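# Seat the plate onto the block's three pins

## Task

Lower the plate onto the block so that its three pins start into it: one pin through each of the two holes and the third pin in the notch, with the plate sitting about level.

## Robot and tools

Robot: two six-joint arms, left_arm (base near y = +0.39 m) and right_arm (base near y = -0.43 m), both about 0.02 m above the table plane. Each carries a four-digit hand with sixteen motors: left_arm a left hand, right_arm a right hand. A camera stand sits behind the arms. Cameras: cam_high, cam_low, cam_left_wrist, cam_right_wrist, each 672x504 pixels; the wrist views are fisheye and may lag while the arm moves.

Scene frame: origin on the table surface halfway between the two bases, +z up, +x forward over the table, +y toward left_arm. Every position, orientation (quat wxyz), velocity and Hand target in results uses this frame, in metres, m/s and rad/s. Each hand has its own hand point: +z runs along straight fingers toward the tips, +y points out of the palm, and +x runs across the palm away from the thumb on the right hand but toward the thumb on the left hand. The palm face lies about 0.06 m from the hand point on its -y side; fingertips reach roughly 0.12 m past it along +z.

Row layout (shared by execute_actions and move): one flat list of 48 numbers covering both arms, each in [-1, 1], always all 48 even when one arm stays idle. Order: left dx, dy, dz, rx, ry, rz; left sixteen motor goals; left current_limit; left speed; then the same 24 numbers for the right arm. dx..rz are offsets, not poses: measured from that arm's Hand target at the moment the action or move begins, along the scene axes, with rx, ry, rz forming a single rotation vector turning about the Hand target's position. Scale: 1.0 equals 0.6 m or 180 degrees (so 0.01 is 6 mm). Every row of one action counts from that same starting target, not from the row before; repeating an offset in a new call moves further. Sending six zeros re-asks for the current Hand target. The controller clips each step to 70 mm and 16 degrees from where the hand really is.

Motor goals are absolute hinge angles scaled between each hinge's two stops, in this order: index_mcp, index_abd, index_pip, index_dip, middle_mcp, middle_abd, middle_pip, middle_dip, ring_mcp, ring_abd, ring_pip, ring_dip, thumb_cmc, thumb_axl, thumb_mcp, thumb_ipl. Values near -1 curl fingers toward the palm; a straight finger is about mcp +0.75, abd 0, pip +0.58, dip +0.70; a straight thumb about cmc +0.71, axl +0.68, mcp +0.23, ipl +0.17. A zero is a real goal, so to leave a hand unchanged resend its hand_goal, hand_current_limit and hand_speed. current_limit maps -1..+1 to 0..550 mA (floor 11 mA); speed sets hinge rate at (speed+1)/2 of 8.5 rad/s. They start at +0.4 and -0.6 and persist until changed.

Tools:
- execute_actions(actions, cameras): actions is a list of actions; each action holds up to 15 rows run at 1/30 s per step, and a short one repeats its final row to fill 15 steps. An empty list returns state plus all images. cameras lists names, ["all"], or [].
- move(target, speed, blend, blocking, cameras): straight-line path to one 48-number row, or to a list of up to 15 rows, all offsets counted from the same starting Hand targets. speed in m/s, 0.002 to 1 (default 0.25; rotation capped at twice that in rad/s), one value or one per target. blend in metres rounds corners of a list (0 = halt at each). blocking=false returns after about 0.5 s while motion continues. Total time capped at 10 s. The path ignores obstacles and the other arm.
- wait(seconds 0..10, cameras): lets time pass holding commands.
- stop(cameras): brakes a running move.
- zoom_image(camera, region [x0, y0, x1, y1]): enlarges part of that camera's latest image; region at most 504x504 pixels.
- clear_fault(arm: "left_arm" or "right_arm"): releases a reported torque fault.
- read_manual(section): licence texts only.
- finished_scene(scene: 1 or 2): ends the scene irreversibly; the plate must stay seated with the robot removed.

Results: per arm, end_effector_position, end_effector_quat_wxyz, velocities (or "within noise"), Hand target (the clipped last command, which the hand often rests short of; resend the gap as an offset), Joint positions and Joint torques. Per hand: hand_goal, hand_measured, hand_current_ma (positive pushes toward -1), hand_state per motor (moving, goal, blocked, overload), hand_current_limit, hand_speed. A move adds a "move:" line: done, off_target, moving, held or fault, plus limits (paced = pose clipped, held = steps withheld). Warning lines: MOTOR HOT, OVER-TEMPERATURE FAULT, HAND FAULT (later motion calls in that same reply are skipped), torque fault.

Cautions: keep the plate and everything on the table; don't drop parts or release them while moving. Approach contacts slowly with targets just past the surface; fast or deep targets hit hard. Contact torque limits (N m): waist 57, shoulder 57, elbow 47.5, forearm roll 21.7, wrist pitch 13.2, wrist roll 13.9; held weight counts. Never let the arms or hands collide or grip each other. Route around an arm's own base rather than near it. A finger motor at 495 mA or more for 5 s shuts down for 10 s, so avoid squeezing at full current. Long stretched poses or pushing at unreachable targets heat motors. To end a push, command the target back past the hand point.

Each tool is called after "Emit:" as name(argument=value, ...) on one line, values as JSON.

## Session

Emit:
execute_actions(actions=[])

Scene clock: 0.00 s.
left_arm: end_effector_position=(+0.2624, +0.2569, +0.2555) hand_goal=(+0.754, +0.000, +0.576, +0.696, +0.754, +0.000, +0.576, +0.696, +0.754, +0.000, +0.576, +0.696, +0.714, +0.678, +0.226, +0.168) hand_measured=(+0.754, +0.000, +0.576, +0.696, +0.754, +0.000, +0.576, +0.696, +0.754, +0.000, +0.576, +0.696, +0.714, +0.678, +0.226, +0.168) hand_current_ma=(+0, +0, +0, +0, +0, +0, +0, +0, +0, +0, +0, +0, +0, +0, +0, +0) hand_state=(goal, goal, goal, goal, goal, goal, goal, goal, goal, goal, goal, goal, goal, goal, goal, goal) hand_current_limit=0.40 hand_speed=-0.60 end_effector_quat_wxyz=(+0.463, +0.819, -0.272, +0.204) | right_arm: end_effector_position=(+0.8751, -0.3977, +0.3835) hand_goal=(+0.754, +0.000, +0.576, +0.696, +0.754, +0.000, +0.576, +0.696, +0.754, +0.000, +0.576, +0.696, +0.714, +0.678, +0.226, +0.168) hand_measured=(+0.754, +0.000, +0.576, +0.696, +0.754, +0.000, +0.576, +0.696, +0.754, +0.000, +0.576, +0.696, +0.714, +0.678, +0.226, +0.168) hand_current_ma=(+0, +0, +0, +0, +0, +0, +0, +0, +0, +0, +0, +0, +0, +0, +0, +0) hand_state=(goal, goal, goal, goal, goal, goal, goal, goal, goal, goal, goal, goal, goal, goal, goal, goal) hand_current_limit=0.40 hand_speed=-0.60 end_effector_quat_wxyz=(+0.458, +0.705, +0.437, -0.321)
Joint positions: left_arm=[0.291 -0.505 -0.461 -1.369 -1.052 -0.787] | right_arm=[0.317 -1.361 -2.48 -1.061 -1.707 2.535]
Joint velocities: within noise
Joint torques (N m): no reading
Hand target: left_arm +0.2624, +0.2569, +0.2555; +0.463, +0.819, -0.272, +0.204 | right_arm +0.8751, -0.3977, +0.3835; +0.458, +0.705, +0.437, -0.321
camera_calibration:
cam_left_wrist: T_world_to_cam=[[-0.199994, 0.459371, -0.865436, 0.126968], [0.634185, 0.733988, 0.243045, -0.457862], [0.746868, -0.500239, -0.43812, 0.170569], [0, 0, 0, 1]] pos_world=[0.18837, 0.363065, 0.295893]
cam_right_wrist: T_world_to_cam=[[0.269492, -0.334969, 0.902868, -0.689625], [-0.655297, 0.623228, 0.426817, 0.609401], [-0.705663, -0.70667, -0.0515496, 0.487295], [0, 0, 0, 1]] pos_world=[0.929053, -0.266442, 0.387658]

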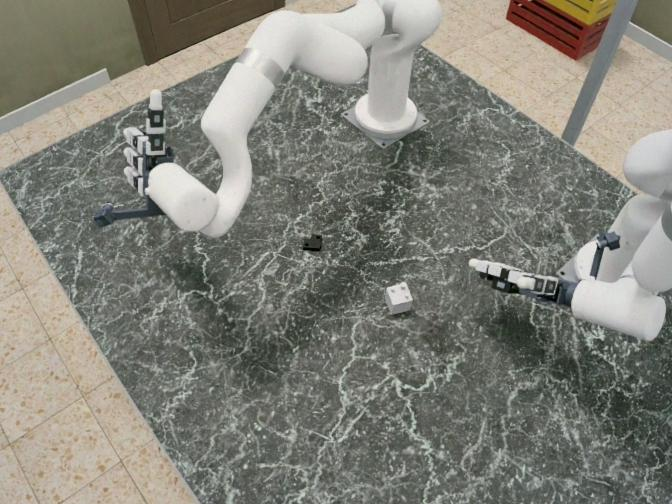

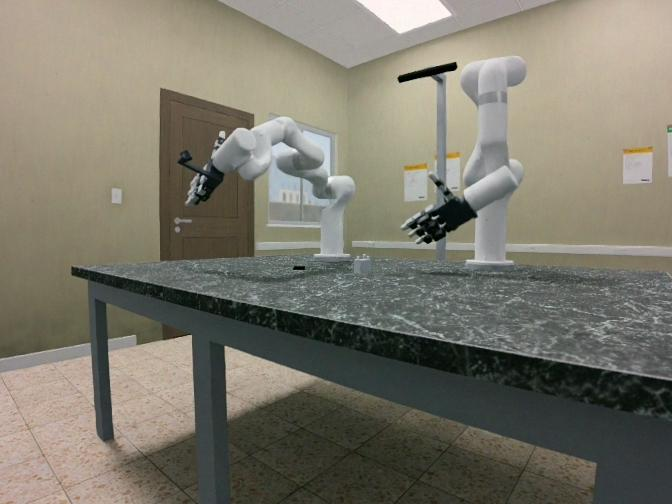

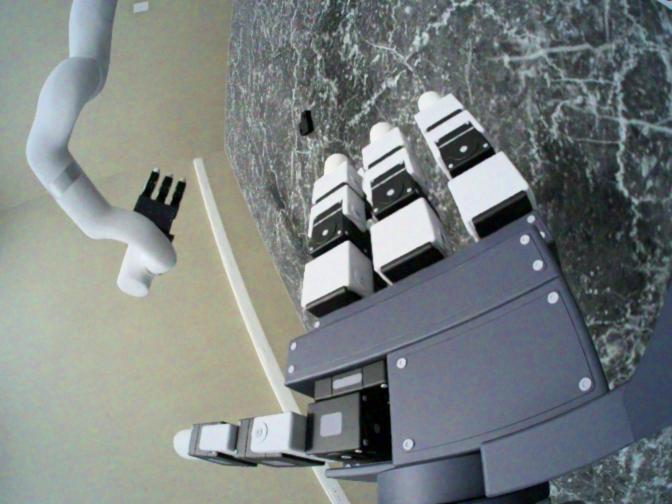

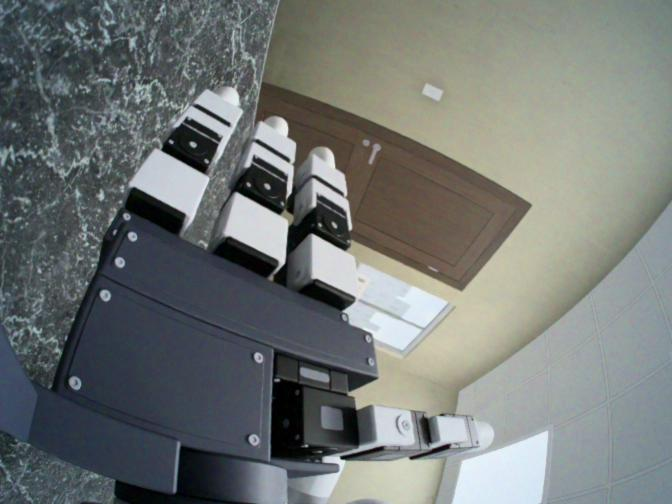

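Emit:
zoom_image(camera="cam_high", region=[280, 220, 350, 270])

Emit:
zoom_image(camera="cam_high", region=[360, 270, 440, 330])

Emit:
zoom_image(camera="cam_left_wrist", region=[280, 90, 340, 150])

Scaled by 7.200 from the camera's 672x504 image, which has a finer 960x720 frame.

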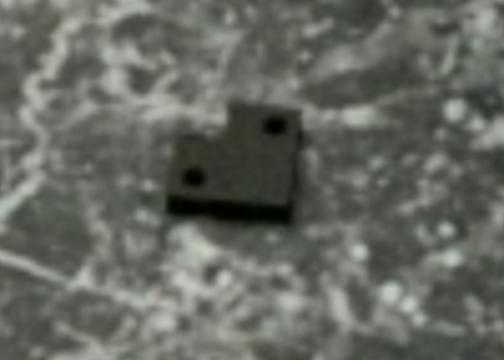

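Scaled by 6.300 from the camera's 672x504 image, which has a finer 960x720 frame.

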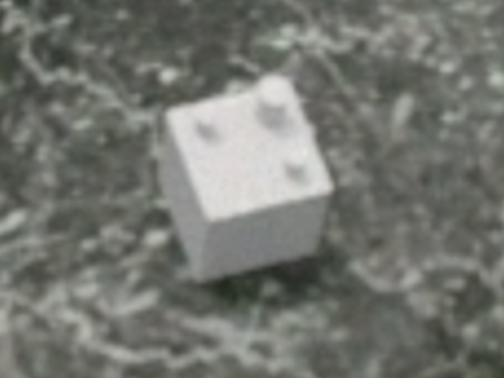

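Scaled by 8.400 from the camera's 672x504 image, which has a finer 960x720 frame.

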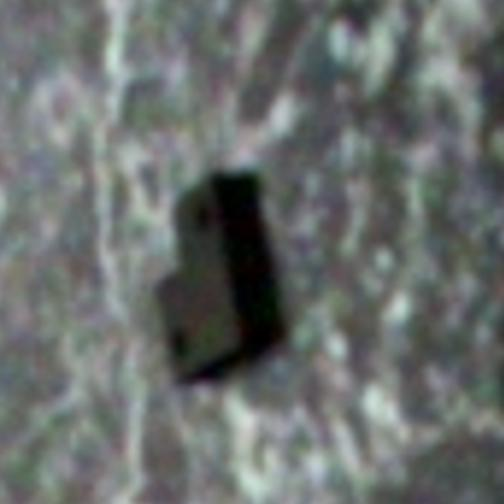

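Emit:
move(target=[[0.113,0.372,0.274,0.3357,0.0317,0,0.754,0,0.576,0.696,0.754,0,0.576,0.696,0.754,0,0.576,0.696,0.714,0.678,0.9,0.85,0.4,-0.6,-0.325,0.196,0,-0.0086,0.5989,0.212,0.754,0,0.576,0.696,0.754,0,0.576,0.696,0.754,0,0.576,0.696,0.714,0.678,0.226,0.168,0.4,-0.6]], speed=0.3, cameras=["cam_high"])

Scene clock: 175.43 s.
left_arm: end_effector_position=(+0.3302, +0.4801, +0.4199) hand_goal=(+0.754, +0.000, +0.576, +0.696, +0.754, +0.000, +0.576, +0.696, +0.754, +0.000, +0.576, +0.696, +0.714, +0.678, +0.900, +0.850) hand_measured=(+0.756, +0.000, +0.576, +0.696, +0.756, +0.000, +0.576, +0.696, +0.756, +0.000, +0.576, +0.696, +0.716, +0.678, +0.900, +0.848) hand_current_ma=(+0, +0, +0, +0, +0, +0, +0, +0, +0, +0, +0, +0, +1, +0, +0, +0) hand_state=(goal, goal, goal, goal, goal, goal, goal, goal, goal, goal, goal, goal, goal, goal, goal, goal) hand_current_limit=0.40 hand_speed=-0.60 end_effector_quat_wxyz=(+0.001, +0.949, -0.315, +0.000) | right_arm: end_effector_position=(+0.6801, -0.2801, +0.3836) hand_goal=(+0.754, +0.000, +0.576, +0.696, +0.754, +0.000, +0.576, +0.696, +0.754, +0.000, +0.576, +0.696, +0.714, +0.678, +0.226, +0.168) hand_measured=(+0.748, -0.002, +0.576, +0.696, +0.746, -0.002, +0.576, +0.696, +0.746, -0.002, +0.576, +0.696, +0.706, +0.678, +0.226, +0.168) hand_current_ma=(-3, +0, +0, +0, -4, +0, +0, +0, -3, +0, +0, +0, -3, +0, +0, +0) hand_state=(goal, goal, goal, goal, goal, goal, goal, goal, goal, goal, goal, goal, goal, goal, goal, goal) hand_current_limit=0.40 hand_speed=-0.60 end_effector_quat_wxyz=(+0.000, +0.000, +0.794, -0.609)
Joint positions: left_arm=[0.393 0.021 -0.906 -0.002 -0.928 -2.078] | right_arm=[0.494 -0.805 -1.739 -1.059 -1.784 0.759]
Joint torques (N m): left_arm=[-7.49 10.15 -21.58 7.53 -2.44 -1.69] | right_arm=[19.6 58.62 -19.03 -2.64 -4.94 -1.07]
Hand target: left_arm +0.3302, +0.4801, +0.4199; +0.001, +0.949, -0.315, +0.000 | right_arm +0.6801, -0.2801, +0.3835; +0.000, +0.000, +0.794, -0.609
Off the commanded pose: left_arm 0.000 m, 0 deg | right_arm 0.000 m, 0 deg.
move: done
Images, in order (width x height): cam_high 672x504.

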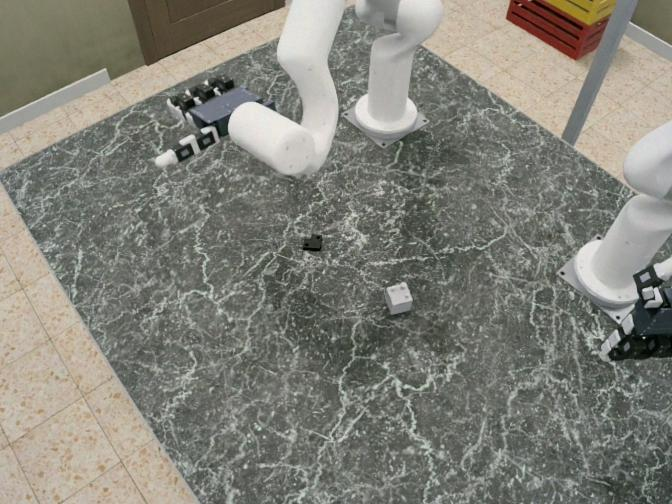

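Emit:
move(target=[[0,0,0,0,0,0,0.754,0,0.576,0.696,0.754,0,0.576,0.696,0.754,0,0.576,0.696,0.714,0.678,0.9,0.85,0.4,-0.6,-0.275,0.617,-0.167,0,0,0.3778,0.6,-0.2,-0.485,0.585,0.6,0.2,-0.485,0.585,0.98,0,0.576,0.696,-0.614,0.678,0.35,-0.36,0.5,-0.6]], speed=0.25, cameras=["cam_high","cam_right_wrist"])

Scene clock: 181.97 s.
left_arm: end_effector_position=(+0.3302, +0.4801, +0.4199) hand_goal=(+0.754, +0.000, +0.576, +0.696, +0.754, +0.000, +0.576, +0.696, +0.754, +0.000, +0.576, +0.696, +0.714, +0.678, +0.900, +0.850) hand_measured=(+0.756, +0.000, +0.576, +0.696, +0.756, +0.000, +0.576, +0.696, +0.756, +0.000, +0.576, +0.696, +0.716, +0.678, +0.900, +0.848) hand_current_ma=(+0, +0, +0, +0, +0, +0, +0, +0, +0, +0, +0, +0, +1, +0, +0, +0) hand_state=(goal, goal, goal, goal, goal, goal, goal, goal, goal, goal, goal, goal, goal, goal, goal, goal) hand_current_limit=0.40 hand_speed=-0.60 end_effector_quat_wxyz=(+0.001, +0.949, -0.315, +0.000) | right_arm: end_effector_position=(+0.5151, +0.0901, +0.2833) hand_goal=(+0.600, -0.200, -0.484, +0.586, +0.600, +0.200, -0.484, +0.586, +0.980, +0.000, +0.576, +0.696, -0.614, +0.678, +0.350, -0.360) hand_measured=(+0.592, -0.182, -0.484, +0.588, +0.594, +0.180, -0.482, +0.588, +0.956, -0.002, +0.576, +0.696, -0.612, +0.678, +0.346, -0.356) hand_current_ma=(-3, +9, +0, +0, -2, -12, +0, +0, -21, +0, +0, +0, +0, +0, -1, +1) hand_state=(goal, goal, goal, goal, goal, blocked, goal, goal, blocked, goal, goal, goal, goal, goal, goal, goal) hand_current_limit=0.50 hand_speed=-0.60 end_effector_quat_wxyz=(+0.340, -0.444, +0.658, -0.505)
Joint positions: left_arm=[0.393 0.021 -0.906 -0.002 -0.928 -2.078] | right_arm=[1.085 -0.745 -1.392 -1.493 -1.299 0.899]
Joint torques (N m): left_arm=[-7.4 7.99 -21.86 7.37 -1.41 -1.28] | right_arm=[20.72 41.09 -17.93 -4.42 1.87 1.04]
Hand target: left_arm +0.3302, +0.4801, +0.4199; +0.001, +0.949, -0.315, +0.000 | right_arm +0.5151, +0.0901, +0.2833; +0.340, -0.444, +0.658, -0.505
Off the commanded pose: left_arm 0.000 m, 0 deg | right_arm 0.000 m, 0 deg.
move: done
camera_calibration:
cam_right_wrist: T_world_to_cam=[[0.095011, 0.787963, -0.608348, 0.078109], [-0.331543, 0.601271, 0.727017, -0.137595], [0.938644, 0.132619, 0.318371, -0.454514], [0, 0, 0, 1]] pos_world=[0.373586, 0.0814621, 0.292255]
Images, in order (width x height): cam_high 672x504, cam_right_wrist 672x504.

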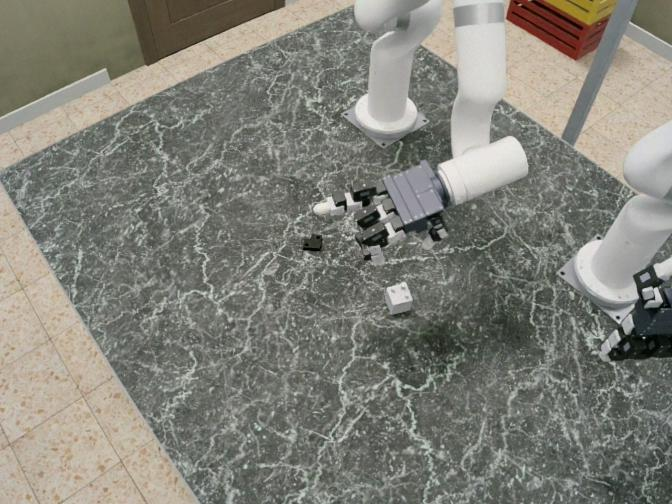

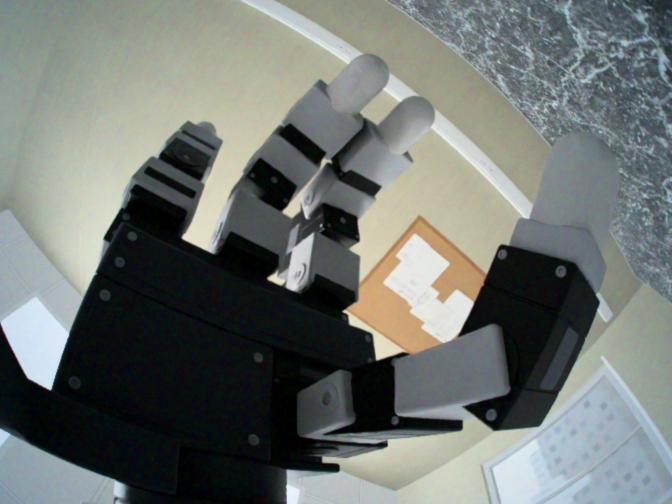

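Emit:
move(target=[[0,0,0,0,0,0,0.754,0,0.576,0.696,0.754,0,0.576,0.696,0.754,0,0.576,0.696,0.714,0.678,0.9,0.85,0.4,-0.6,-0.0162,0.0095,-0.272,0,0,0,0.6,-0.2,-0.485,0.585,0.6,0.2,-0.485,0.585,0.98,0,0.576,0.696,-0.614,0.678,0.35,-0.36,0.5,-0.6]], speed=0.2, cameras=["cam_high","cam_right_wrist"])

Emit:
zoom_image(camera="cam_high", region=[350, 220, 450, 320])

Scene clock: 187.70 s.
left_arm: end_effector_position=(+0.3302, +0.4801, +0.4199) hand_goal=(+0.754, +0.000, +0.576, +0.696, +0.754, +0.000, +0.576, +0.696, +0.754, +0.000, +0.576, +0.696, +0.714, +0.678, +0.900, +0.850) hand_measured=(+0.756, +0.000, +0.576, +0.696, +0.756, +0.000, +0.576, +0.696, +0.756, +0.000, +0.576, +0.696, +0.716, +0.678, +0.900, +0.848) hand_current_ma=(+0, +0, +0, +0, +0, +0, +0, +0, +0, +0, +0, +0, +1, +0, +0, +0) hand_state=(goal, goal, goal, goal, goal, goal, goal, goal, goal, goal, goal, goal, goal, goal, goal, goal) hand_current_limit=0.40 hand_speed=-0.60 end_effector_quat_wxyz=(+0.001, +0.949, -0.315, +0.000) | right_arm: end_effector_position=(+0.5053, +0.0959, +0.1201) hand_goal=(+0.600, -0.200, -0.484, +0.586, +0.600, +0.200, -0.484, +0.586, +0.980, +0.000, +0.576, +0.696, -0.614, +0.678, +0.350, -0.360) hand_measured=(+0.592, -0.182, -0.484, +0.588, +0.594, +0.180, -0.482, +0.588, +0.958, -0.002, +0.576, +0.696, -0.612, +0.678, +0.346, -0.356) hand_current_ma=(-3, +9, +0, +0, -2, -12, +0, +0, -19, +0, +0, +0, +0, +0, -1, +1) hand_state=(goal, goal, goal, goal, goal, blocked, goal, goal, blocked, goal, goal, goal, goal, goal, goal, goal) hand_current_limit=0.50 hand_speed=-0.60 end_effector_quat_wxyz=(+0.340, -0.444, +0.658, -0.504)
Joint positions: left_arm=[0.393 0.021 -0.906 -0.002 -0.928 -2.078] | right_arm=[1.103 -1.021 -1.436 -1.543 -1.295 1.141]
Joint torques (N m): left_arm=[-7.64 8.24 -21.59 7.05 -0.8 -1.03] | right_arm=[21.48 47.17 -15.96 -4.5 -4.12 1.09]
Hand target: left_arm +0.3302, +0.4801, +0.4199; +0.001, +0.949, -0.315, +0.000 | right_arm +0.5053, +0.0958, +0.1201; +0.340, -0.444, +0.658, -0.505
Off the commanded pose: left_arm 0.000 m, 0 deg | right_arm 0.000 m, 0 deg.
move: done
camera_calibration:
cam_right_wrist: T_world_to_cam=[[0.0945461, 0.788162, -0.608163, -0.0246042], [-0.331459, 0.600966, 0.727306, -0.0256642], [0.93872, 0.132817, 0.318062, -0.394118], [0, 0, 0, 1]] pos_world=[0.363786, 0.087161, 0.129057]
Images, in order (width x height): cam_high 672x504, cam_right_wrist 672x504.

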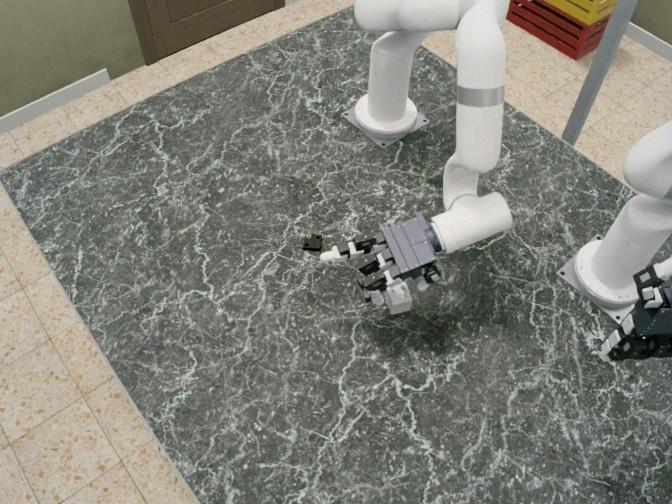

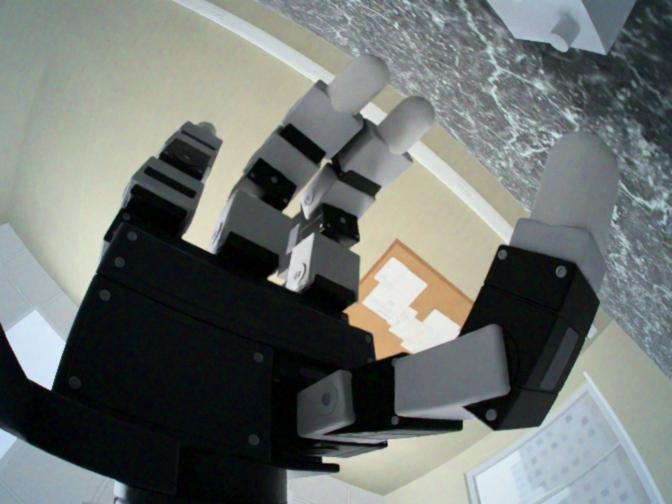

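Scaled by 5.040 from the camera's 672x504 image, which has a finer 960x720 frame.

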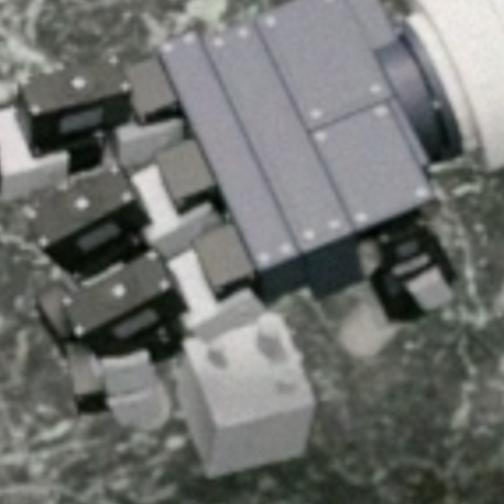

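Emit:
move(target=[0,0,0,0,0,0,0.754,0,0.576,0.696,0.754,0,0.576,0.696,0.754,0,0.576,0.696,0.714,0.678,0.9,0.85,0.4,-0.6,0,0,-0.05,0,0,0,0.6,-0.2,-0.485,0.585,0.6,0.2,-0.485,0.585,0.98,0,0.576,0.696,-0.614,0.678,0.35,-0.36,0.5,-0.6], speed=0.06, cameras=["cam_high","cam_low","cam_right_wrist"])

Scene clock: 210.03 s.
left_arm: end_effector_position=(+0.3302, +0.4801, +0.4199) hand_goal=(+0.754, +0.000, +0.576, +0.696, +0.754, +0.000, +0.576, +0.696, +0.754, +0.000, +0.576, +0.696, +0.714, +0.678, +0.900, +0.850) hand_measured=(+0.756, +0.000, +0.576, +0.696, +0.756, +0.000, +0.576, +0.696, +0.756, +0.000, +0.576, +0.696, +0.716, +0.678, +0.900, +0.848) hand_current_ma=(+0, +0, +0, +0, +0, +0, +0, +0, +0, +0, +0, +0, +1, +0, +0, +0) hand_state=(goal, goal, goal, goal, goal, goal, goal, goal, goal, goal, goal, goal, goal, goal, goal, goal) hand_current_limit=0.40 hand_speed=-0.60 end_effector_quat_wxyz=(+0.001, +0.949, -0.315, +0.000) | right_arm: end_effector_position=(+0.5053, +0.0958, +0.0902) hand_goal=(+0.600, -0.200, -0.484, +0.586, +0.600, +0.200, -0.484, +0.586, +0.980, +0.000, +0.576, +0.696, -0.614, +0.678, +0.350, -0.360) hand_measured=(+0.592, -0.182, -0.484, +0.588, +0.594, +0.180, -0.482, +0.588, +0.958, -0.002, +0.576, +0.696, -0.612, +0.678, +0.346, -0.356) hand_current_ma=(-3, +9, +0, +0, -2, -12, +0, +0, -19, +0, +0, +0, +0, +0, -1, +1) hand_state=(goal, goal, goal, goal, goal, blocked, goal, goal, blocked, goal, goal, goal, goal, goal, goal, goal) hand_current_limit=0.50 hand_speed=-0.60 end_effector_quat_wxyz=(+0.340, -0.444, +0.658, -0.505)
Joint positions: left_arm=[0.393 0.021 -0.906 -0.002 -0.928 -2.078] | right_arm=[1.103 -1.08 -1.46 -1.553 -1.295 1.176]
Joint torques (N m): left_arm=[-7.15 8.47 -21.75 7.37 -0.03 -0.76] | right_arm=[18.78 46.76 -17.04 -4.07 1.84 1.24]
Hand target: left_arm +0.3302, +0.4801, +0.4199; +0.001, +0.949, -0.315, +0.000 | right_arm +0.5053, +0.0958, +0.0901; +0.340, -0.444, +0.658, -0.505
Off the commanded pose: left_arm 0.000 m, 0 deg | right_arm 0.000 m, 0 deg.
move: done
camera_calibration:
cam_right_wrist: T_world_to_cam=[[0.095065, 0.787977, -0.608322, -0.043017], [-0.331612, 0.601254, 0.726999, -0.00375058], [0.938614, 0.132615, 0.318461, -0.384653], [0, 0, 0, 1]] pos_world=[0.363886, 0.087162, 0.0990552]
Images, in order (width x height): cam_high 672x504, cam_low 672x504, cam_right_wrist 672x504.

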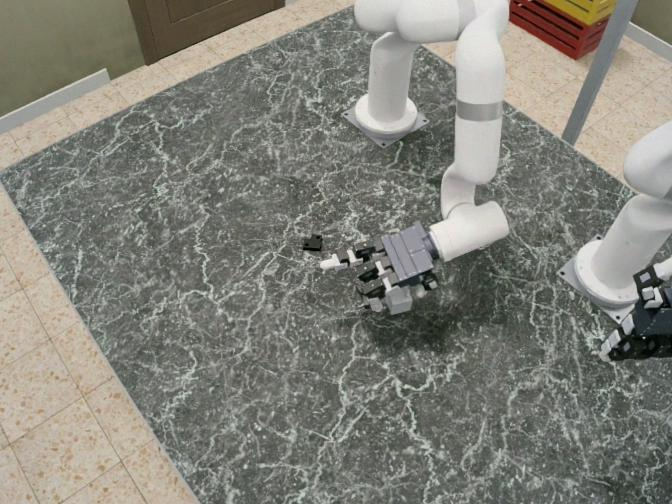

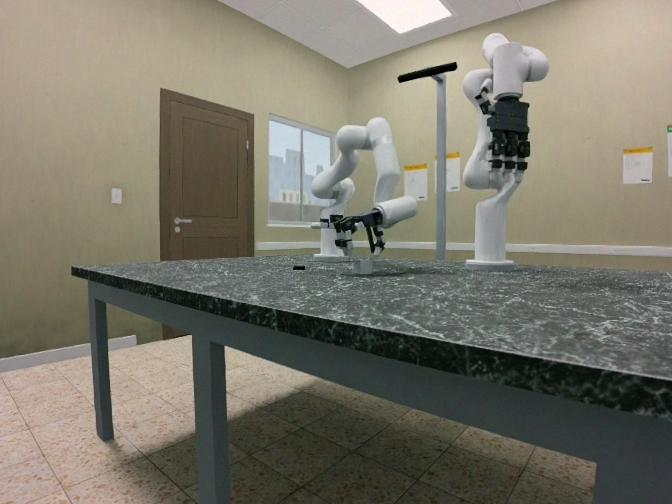

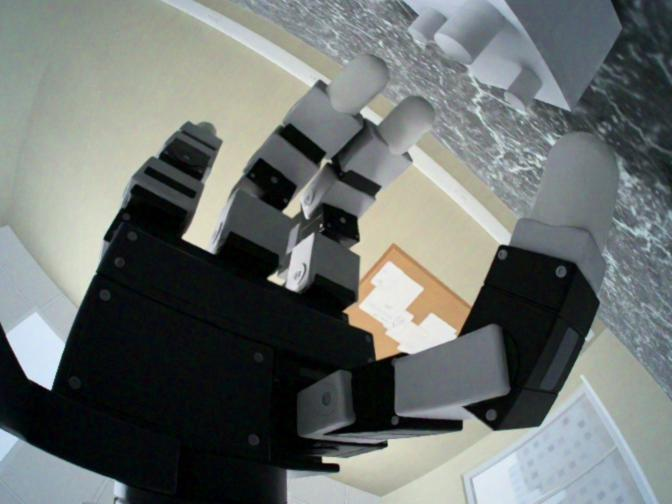

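Emit:
zoom_image(camera="cam_right_wrist", region=[380, 0, 660, 210])

Emit:
zoom_image(camera="cam_high", region=[280, 200, 480, 350])

Scaled by 1.800 from the camera's 672x504 image, which has a finer 960x720 frame.

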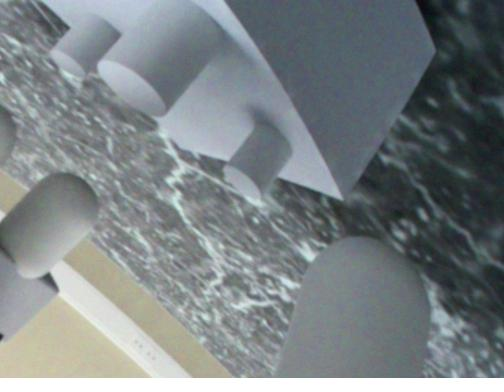

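Scaled by 2.520 from the camera's 672x504 image, which has a finer 960x720 frame.

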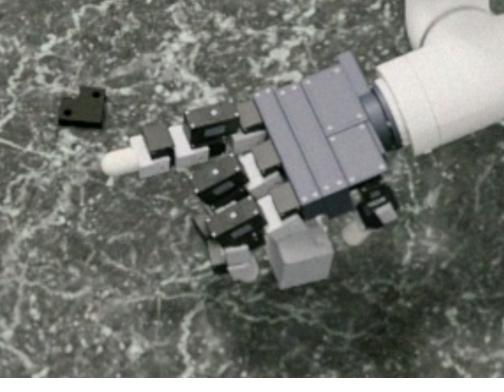

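Emit:
move(target=[0,0,0,0,0,0,0.754,0,0.576,0.696,0.754,0,0.576,0.696,0.754,0,0.576,0.696,0.714,0.678,0.9,0.85,0.4,-0.6,-0.03,-0.0143,0,0,0,0,0.6,-0.2,-0.485,0.585,0.6,0.2,-0.485,0.585,0.98,0,0.576,0.696,-0.614,0.678,0.35,-0.36,0.5,-0.6], speed=0.06, cameras=["cam_high","cam_right_wrist"])

Emit:
zoom_image(camera="cam_right_wrist", region=[360, 0, 640, 210])

Emit:
zoom_image(camera="cam_high", region=[340, 220, 460, 310])

Scene clock: 263.93 s.
left_arm: end_effector_position=(+0.3302, +0.4801, +0.4199) hand_goal=(+0.754, +0.000, +0.576, +0.696, +0.754, +0.000, +0.576, +0.696, +0.754, +0.000, +0.576, +0.696, +0.714, +0.678, +0.900, +0.850) hand_measured=(+0.756, +0.000, +0.576, +0.696, +0.756, +0.000, +0.576, +0.696, +0.756, +0.000, +0.576, +0.696, +0.716, +0.678, +0.900, +0.848) hand_current_ma=(+0, +0, +0, +0, +0, +0, +0, +0, +0, +0, +0, +0, +1, +0, +0, +0) hand_state=(goal, goal, goal, goal, goal, goal, goal, goal, goal, goal, goal, goal, goal, goal, goal, goal) hand_current_limit=0.40 hand_speed=-0.60 end_effector_quat_wxyz=(+0.001, +0.949, -0.315, +0.000) | right_arm: end_effector_position=(+0.4874, +0.0872, +0.0901) hand_goal=(+0.600, -0.200, -0.484, +0.586, +0.600, +0.200, -0.484, +0.586, +0.980, +0.000, +0.576, +0.696, -0.614, +0.678, +0.350, -0.360) hand_measured=(+0.592, -0.182, -0.484, +0.588, +0.594, +0.180, -0.482, +0.588, +0.958, -0.002, +0.576, +0.696, -0.612, +0.678, +0.346, -0.356) hand_current_ma=(-3, +9, +0, +0, -2, -12, +0, +0, -19, +0, +0, +0, +0, +0, -1, +1) hand_state=(goal, goal, goal, goal, goal, blocked, goal, goal, blocked, goal, goal, goal, goal, goal, goal, goal) hand_current_limit=0.50 hand_speed=-0.60 end_effector_quat_wxyz=(+0.340, -0.444, +0.658, -0.505)
Joint positions: left_arm=[0.393 0.021 -0.906 -0.002 -0.928 -2.078] | right_arm=[1.122 -1.053 -1.403 -1.543 -1.301 1.209]
Joint torques (N m): left_arm=[-7.5 8.11 -21.55 7.36 0.55 -0.51] | right_arm=[20.12 70.16 -3.74 2.5 -5.51 1.1]
Hand target: left_arm +0.3302, +0.4801, +0.4199; +0.001, +0.949, -0.315, +0.000 | right_arm +0.4873, +0.0872, +0.0901; +0.340, -0.444, +0.658, -0.505
Off the commanded pose: left_arm 0.000 m, 0 deg | right_arm 0.000 m, 0 deg.
move: done
camera_calibration:
cam_right_wrist: T_world_to_cam=[[0.0949341, 0.787958, -0.608366, -0.0344779], [-0.3316, 0.601256, 0.727003, -0.00455343], [0.938631, 0.132717, 0.318367, -0.366622], [0, 0, 0, 1]] pos_world=[0.345886, 0.0785619, 0.0990554]
Images, in order (width x height): cam_high 672x504, cam_right_wrist 672x504.

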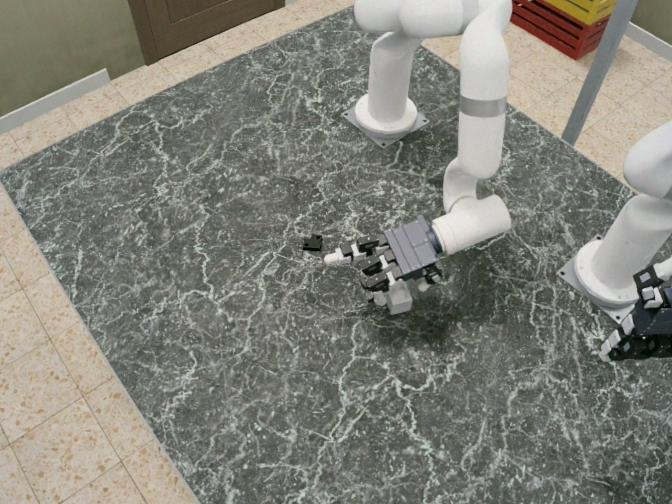

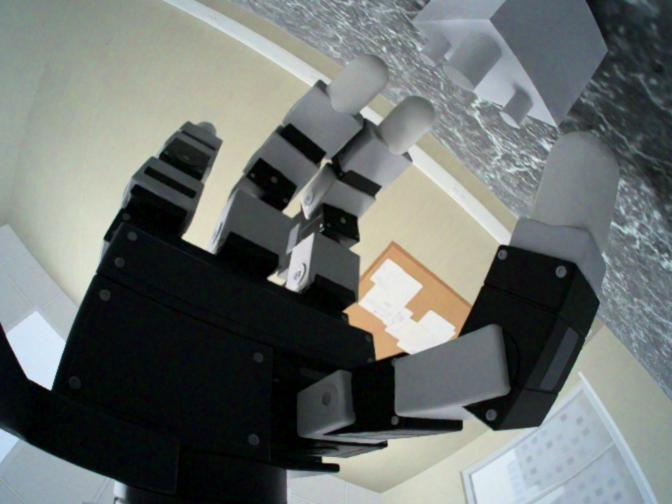

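Scaled by 1.800 from the camera's 672x504 image, which has a finer 960x720 frame.

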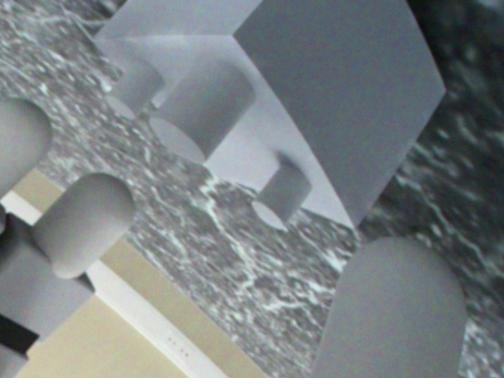

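Scaled by 4.200 from the camera's 672x504 image, which has a finer 960x720 frame.

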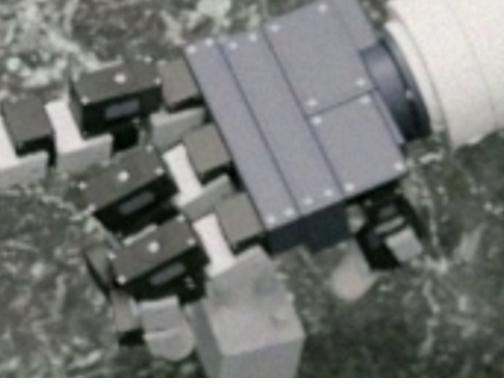

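Emit:
move(target=[0,0,0,0,0,0,0.754,0,0.576,0.696,0.754,0,0.576,0.696,0.754,0,0.576,0.696,0.714,0.678,0.9,0.85,0.4,-0.6,0,0,-0.04,0,0,0,0.6,-0.2,-0.485,0.585,0.6,0.2,-0.485,0.585,0.98,0,0.576,0.696,-0.614,0.678,0.35,-0.36,0.5,-0.6], speed=0.05, cameras=["cam_high","cam_low","cam_right_wrist"])

Emit:
zoom_image(camera="cam_high", region=[340, 240, 460, 330])

Emit:
zoom_image(camera="cam_low", region=[320, 200, 420, 290])

Scene clock: 275.63 s.
left_arm: end_effector_position=(+0.3302, +0.4801, +0.4199) hand_goal=(+0.754, +0.000, +0.576, +0.696, +0.754, +0.000, +0.576, +0.696, +0.754, +0.000, +0.576, +0.696, +0.714, +0.678, +0.900, +0.850) hand_measured=(+0.756, +0.000, +0.576, +0.696, +0.756, +0.000, +0.576, +0.696, +0.756, +0.000, +0.576, +0.696, +0.716, +0.678, +0.900, +0.848) hand_current_ma=(+0, +0, +0, +0, +0, +0, +0, +0, +0, +0, +0, +0, +1, +0, +0, +0) hand_state=(goal, goal, goal, goal, goal, goal, goal, goal, goal, goal, goal, goal, goal, goal, goal, goal) hand_current_limit=0.40 hand_speed=-0.60 end_effector_quat_wxyz=(+0.001, +0.949, -0.315, +0.000) | right_arm: end_effector_position=(+0.4874, +0.0872, +0.0662) hand_goal=(+0.600, -0.200, -0.484, +0.586, +0.600, +0.200, -0.484, +0.586, +0.980, +0.000, +0.576, +0.696, -0.614, +0.678, +0.350, -0.360) hand_measured=(+0.592, -0.182, -0.484, +0.588, +0.594, +0.180, -0.482, +0.588, +0.958, -0.002, +0.576, +0.696, -0.612, +0.678, +0.346, -0.356) hand_current_ma=(-3, +9, +0, +0, -2, -12, +0, +0, -19, +0, +0, +0, +0, +0, -1, +1) hand_state=(goal, goal, goal, goal, goal, blocked, goal, goal, blocked, goal, goal, goal, goal, goal, goal, goal) hand_current_limit=0.50 hand_speed=-0.60 end_effector_quat_wxyz=(+0.340, -0.444, +0.658, -0.505)
Joint positions: left_arm=[0.393 0.021 -0.906 -0.002 -0.928 -2.078] | right_arm=[1.122 -1.102 -1.426 -1.55 -1.301 1.235]
Joint torques (N m): left_arm=[-7.43 8.66 -21.4 7.08 1.11 -0.27] | right_arm=[19.35 43.53 -15.54 -2.95 1.7 1.17]
Hand target: left_arm +0.3302, +0.4801, +0.4199; +0.001, +0.949, -0.315, +0.000 | right_arm +0.4873, +0.0872, +0.0661; +0.340, -0.444, +0.658, -0.505
Off the commanded pose: left_arm 0.000 m, 0 deg | right_arm 0.000 m, 0 deg.
move: done
camera_calibration:
cam_right_wrist: T_world_to_cam=[[0.095148, 0.787956, -0.608336, -0.0491552], [-0.331707, 0.601279, 0.726935, 0.0129349], [0.938572, 0.132623, 0.318581, -0.358969], [0, 0, 0, 1]] pos_world=[0.345886, 0.0785621, 0.0750549]
Images, in order (width x height): cam_high 672x504, cam_low 672x504, cam_right_wrist 672x504.

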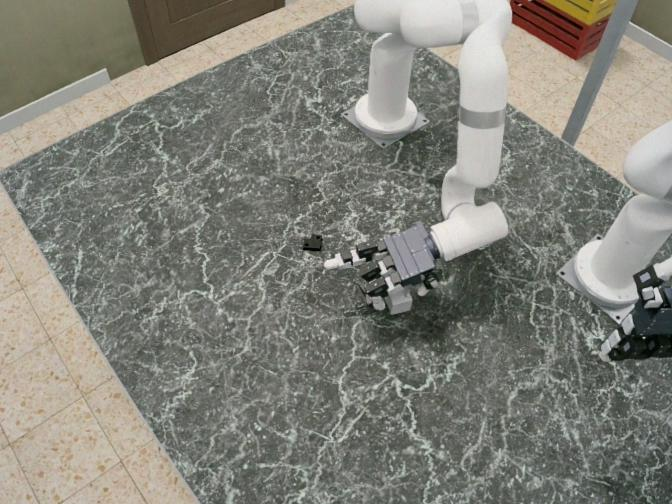

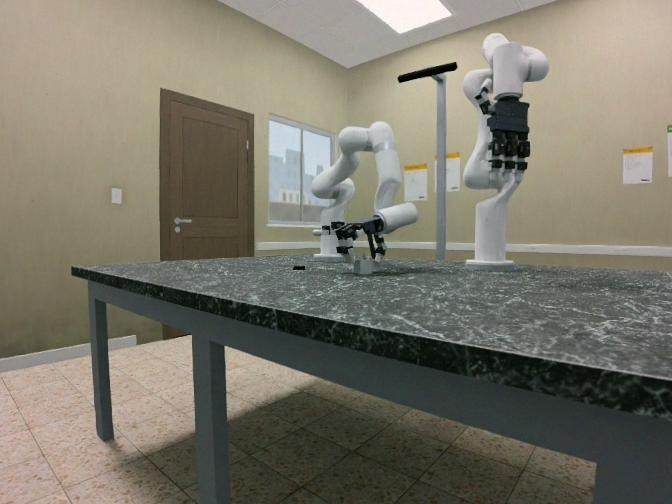

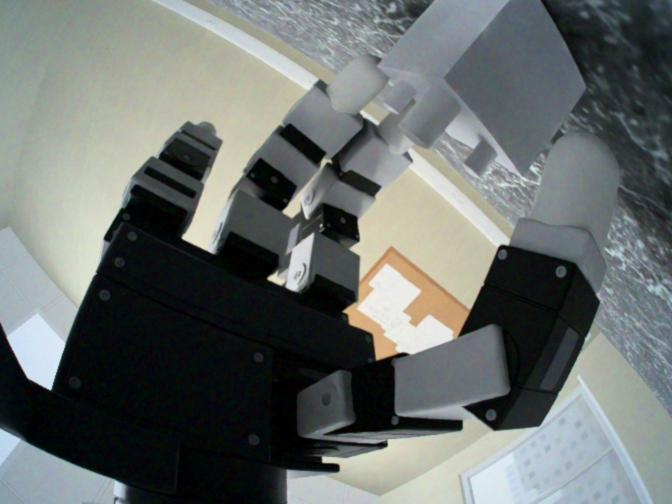

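Scaled by 4.200 from the camera's 672x504 image, which has a finer 960x720 frame.

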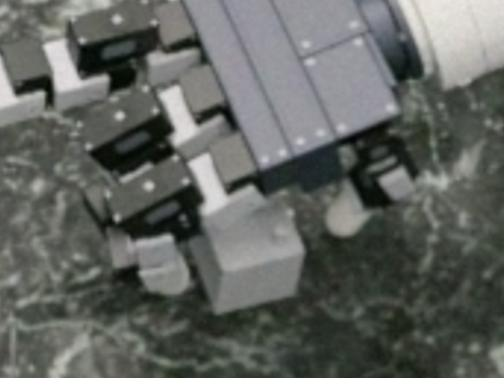

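Scaled by 5.040 from the camera's 672x504 image, which has a finer 960x720 frame.

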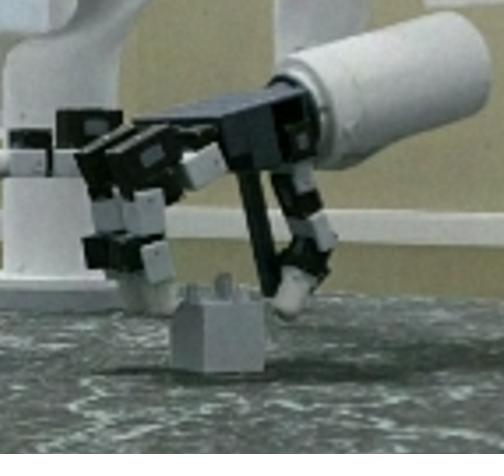

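Emit:
move(target=[0,0,0,0,0,0,0.754,0,0.576,0.696,0.754,0,0.576,0.696,0.754,0,0.576,0.696,0.714,0.678,0.9,0.85,0.4,-0.6,0,0,-0.0168,0,0,0,0.6,-0.2,-0.485,0.585,0.6,0.2,-0.485,0.585,0.98,0,0.576,0.696,-0.614,0.678,0.35,-0.36,0.5,-0.6], speed=0.04, cameras=["cam_high","cam_low","cam_right_wrist"])

Emit:
zoom_image(camera="cam_low", region=[320, 200, 420, 290])

Emit:
zoom_image(camera="cam_right_wrist", region=[340, 0, 640, 225])

Scene clock: 281.93 s.
left_arm: end_effector_position=(+0.3302, +0.4801, +0.4199) hand_goal=(+0.754, +0.000, +0.576, +0.696, +0.754, +0.000, +0.576, +0.696, +0.754, +0.000, +0.576, +0.696, +0.714, +0.678, +0.900, +0.850) hand_measured=(+0.756, +0.000, +0.576, +0.696, +0.756, +0.000, +0.576, +0.696, +0.756, +0.000, +0.576, +0.696, +0.716, +0.678, +0.900, +0.848) hand_current_ma=(+0, +0, +0, +0, +0, +0, +0, +0, +0, +0, +0, +0, +1, +0, +0, +0) hand_state=(goal, goal, goal, goal, goal, goal, goal, goal, goal, goal, goal, goal, goal, goal, goal, goal) hand_current_limit=0.40 hand_speed=-0.60 end_effector_quat_wxyz=(+0.001, +0.949, -0.315, +0.000) | right_arm: end_effector_position=(+0.4873, +0.0872, +0.0561) hand_goal=(+0.600, -0.200, -0.484, +0.586, +0.600, +0.200, -0.484, +0.586, +0.980, +0.000, +0.576, +0.696, -0.614, +0.678, +0.350, -0.360) hand_measured=(+0.592, -0.182, -0.484, +0.588, +0.594, +0.180, -0.482, +0.588, +0.958, -0.002, +0.576, +0.696, -0.612, +0.678, +0.346, -0.356) hand_current_ma=(-3, +9, +0, +0, -2, -12, +0, +0, -19, +0, +0, +0, +0, +0, -1, +1) hand_state=(goal, goal, goal, goal, goal, blocked, goal, goal, blocked, goal, goal, goal, goal, goal, goal, goal) hand_current_limit=0.50 hand_speed=-0.60 end_effector_quat_wxyz=(+0.340, -0.444, +0.658, -0.505)
Joint positions: left_arm=[0.393 0.021 -0.906 -0.002 -0.928 -2.078] | right_arm=[1.122 -1.123 -1.437 -1.553 -1.3 1.246]
Joint torques (N m): left_arm=[-7.39 8.36 -21.69 7.14 1.87 -0.02] | right_arm=[0.85 45.17 -14.42 -3.03 1.35 0.86]
Hand target: left_arm +0.3302, +0.4801, +0.4199; +0.001, +0.949, -0.315, +0.000 | right_arm +0.4873, +0.0872, +0.0560; +0.340, -0.444, +0.658, -0.505
Off the commanded pose: left_arm 0.000 m, 0 deg | right_arm 0.000 m, 0 deg.
move: done
camera_calibration:
cam_right_wrist: T_world_to_cam=[[0.0949341, 0.787958, -0.608366, -0.0552137], [-0.3316, 0.601256, 0.727003, 0.0202042], [0.938631, 0.132717, 0.318367, -0.355672], [0, 0, 0, 1]] pos_world=[0.345786, 0.0785619, 0.0649554]
Images, in order (width x height): cam_high 672x504, cam_low 672x504, cam_right_wrist 672x504.

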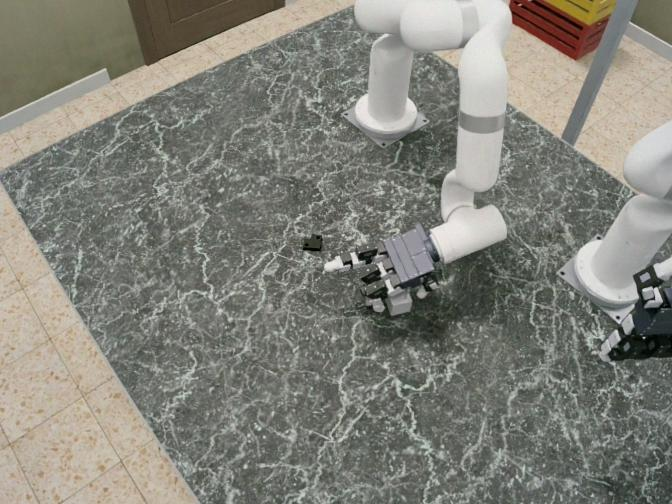

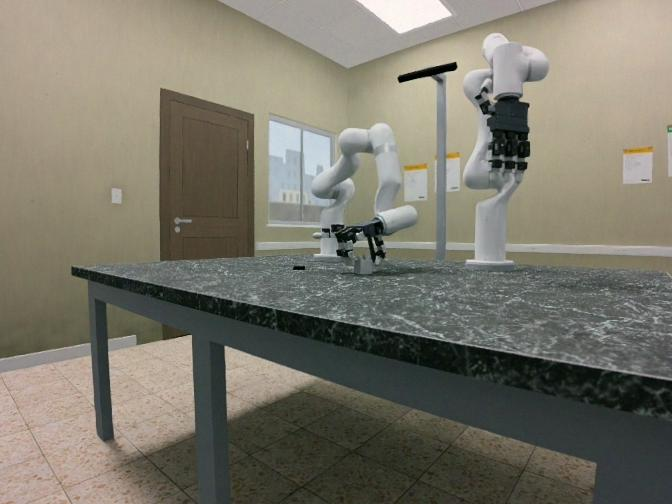

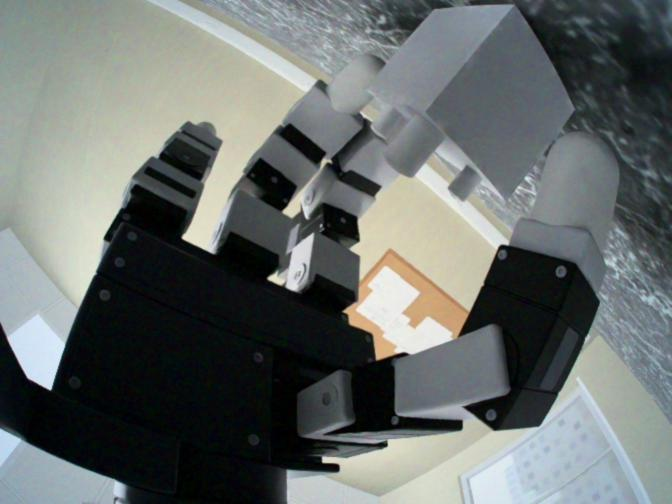

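Scaled by 5.040 from the camera's 672x504 image, which has a finer 960x720 frame.

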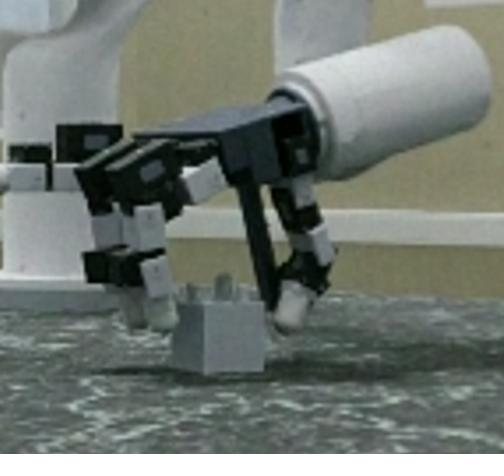

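Scaled by 1.680 from the camera's 672x504 image, which has a finer 960x720 frame.

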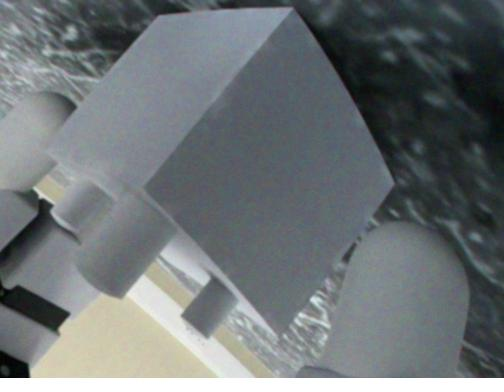

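Emit:
move(target=[0,0,0,0,0,0,0.754,0,0.576,0.696,0.754,0,0.576,0.696,0.754,0,0.576,0.696,0.714,0.678,0.9,0.85,0.4,-0.6,0,0,0,0,0,0,0.43,-0.2,-0.485,0.585,0.43,0.2,-0.485,0.585,0.98,0,0.576,0.696,-0.614,0.678,0.25,-0.36,0.5,-0.85], speed=0.04, cameras=["cam_low","cam_right_wrist"])

Emit:
zoom_image(camera="cam_low", region=[320, 200, 420, 290])

Scene clock: 290.43 s.
left_arm: end_effector_position=(+0.3302, +0.4801, +0.4199) hand_goal=(+0.754, +0.000, +0.576, +0.696, +0.754, +0.000, +0.576, +0.696, +0.754, +0.000, +0.576, +0.696, +0.714, +0.678, +0.900, +0.850) hand_measured=(+0.756, +0.000, +0.576, +0.696, +0.756, +0.000, +0.576, +0.696, +0.756, +0.000, +0.576, +0.696, +0.716, +0.678, +0.900, +0.848) hand_current_ma=(+0, +0, +0, +0, +0, +0, +0, +0, +0, +0, +0, +0, +1, +0, +0, +0) hand_state=(goal, goal, goal, goal, goal, goal, goal, goal, goal, goal, goal, goal, goal, goal, goal, goal) hand_current_limit=0.40 hand_speed=-0.60 end_effector_quat_wxyz=(+0.001, +0.949, -0.315, +0.000) | right_arm: end_effector_position=(+0.4873, +0.0872, +0.0561) hand_goal=(+0.430, -0.200, -0.484, +0.586, +0.430, +0.200, -0.484, +0.586, +0.980, +0.000, +0.576, +0.696, -0.614, +0.678, +0.250, -0.360) hand_measured=(+0.440, -0.182, -0.482, +0.588, +0.432, +0.180, -0.482, +0.588, +0.958, -0.002, +0.576, +0.696, -0.612, +0.678, +0.252, -0.356) hand_current_ma=(+6, +9, +0, +0, +1, -11, +0, +0, -19, +0, +0, +0, +0, +0, +0, +1) hand_state=(goal, goal, goal, goal, goal, blocked, goal, goal, blocked, goal, goal, goal, goal, goal, goal, goal) hand_current_limit=0.50 hand_speed=-0.85 end_effector_quat_wxyz=(+0.340, -0.444, +0.658, -0.505)
Joint positions: left_arm=[0.393 0.021 -0.906 -0.002 -0.928 -2.078] | right_arm=[1.122 -1.123 -1.437 -1.553 -1.3 1.246]
Joint torques (N m): left_arm=[-7.67 8.63 -21.3 7.08 1.95 0.2] | right_arm=[-15.71 45.69 -13.96 -4.14 1.12 0.85]
Hand target: left_arm +0.3302, +0.4801, +0.4199; +0.001, +0.949, -0.315, +0.000 | right_arm +0.4873, +0.0872, +0.0560; +0.340, -0.444, +0.658, -0.505
Off the commanded pose: left_arm 0.000 m, 0 deg | right_arm 0.000 m, 0 deg.
move: done
camera_calibration:
cam_right_wrist: T_world_to_cam=[[0.0949341, 0.787958, -0.608366, -0.0552137], [-0.3316, 0.601256, 0.727003, 0.0202042], [0.938631, 0.132717, 0.318367, -0.355672], [0, 0, 0, 1]] pos_world=[0.345786, 0.0785619, 0.0649554]
Images, in order (width x height): cam_low 672x504, cam_right_wrist 672x504.

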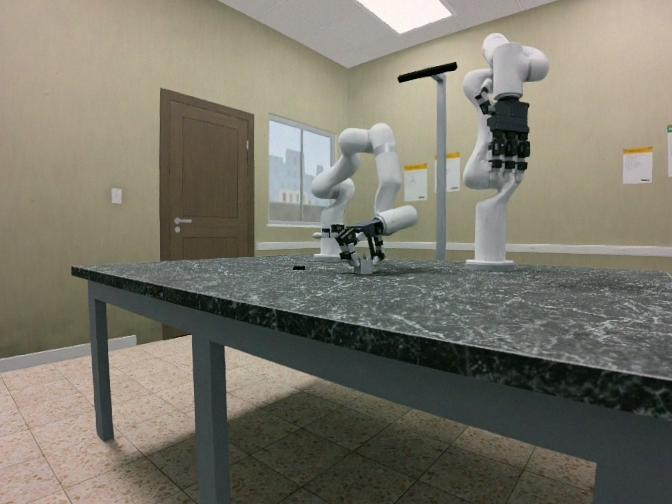

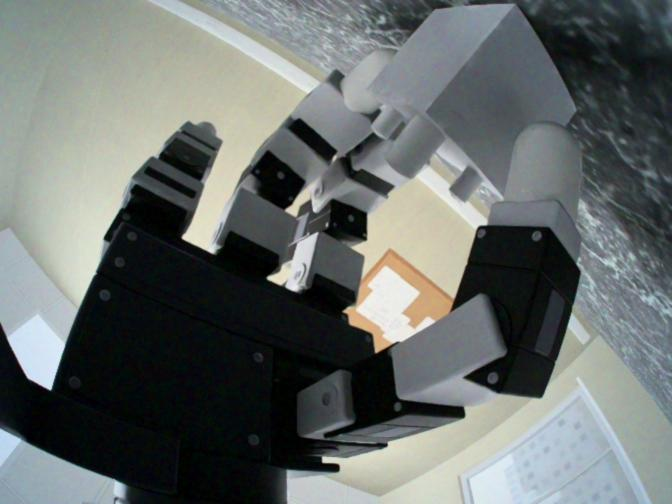

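Scaled by 5.040 from the camera's 672x504 image, which has a finer 960x720 frame.

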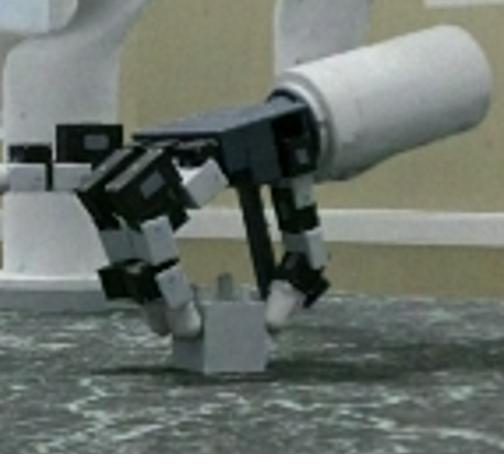

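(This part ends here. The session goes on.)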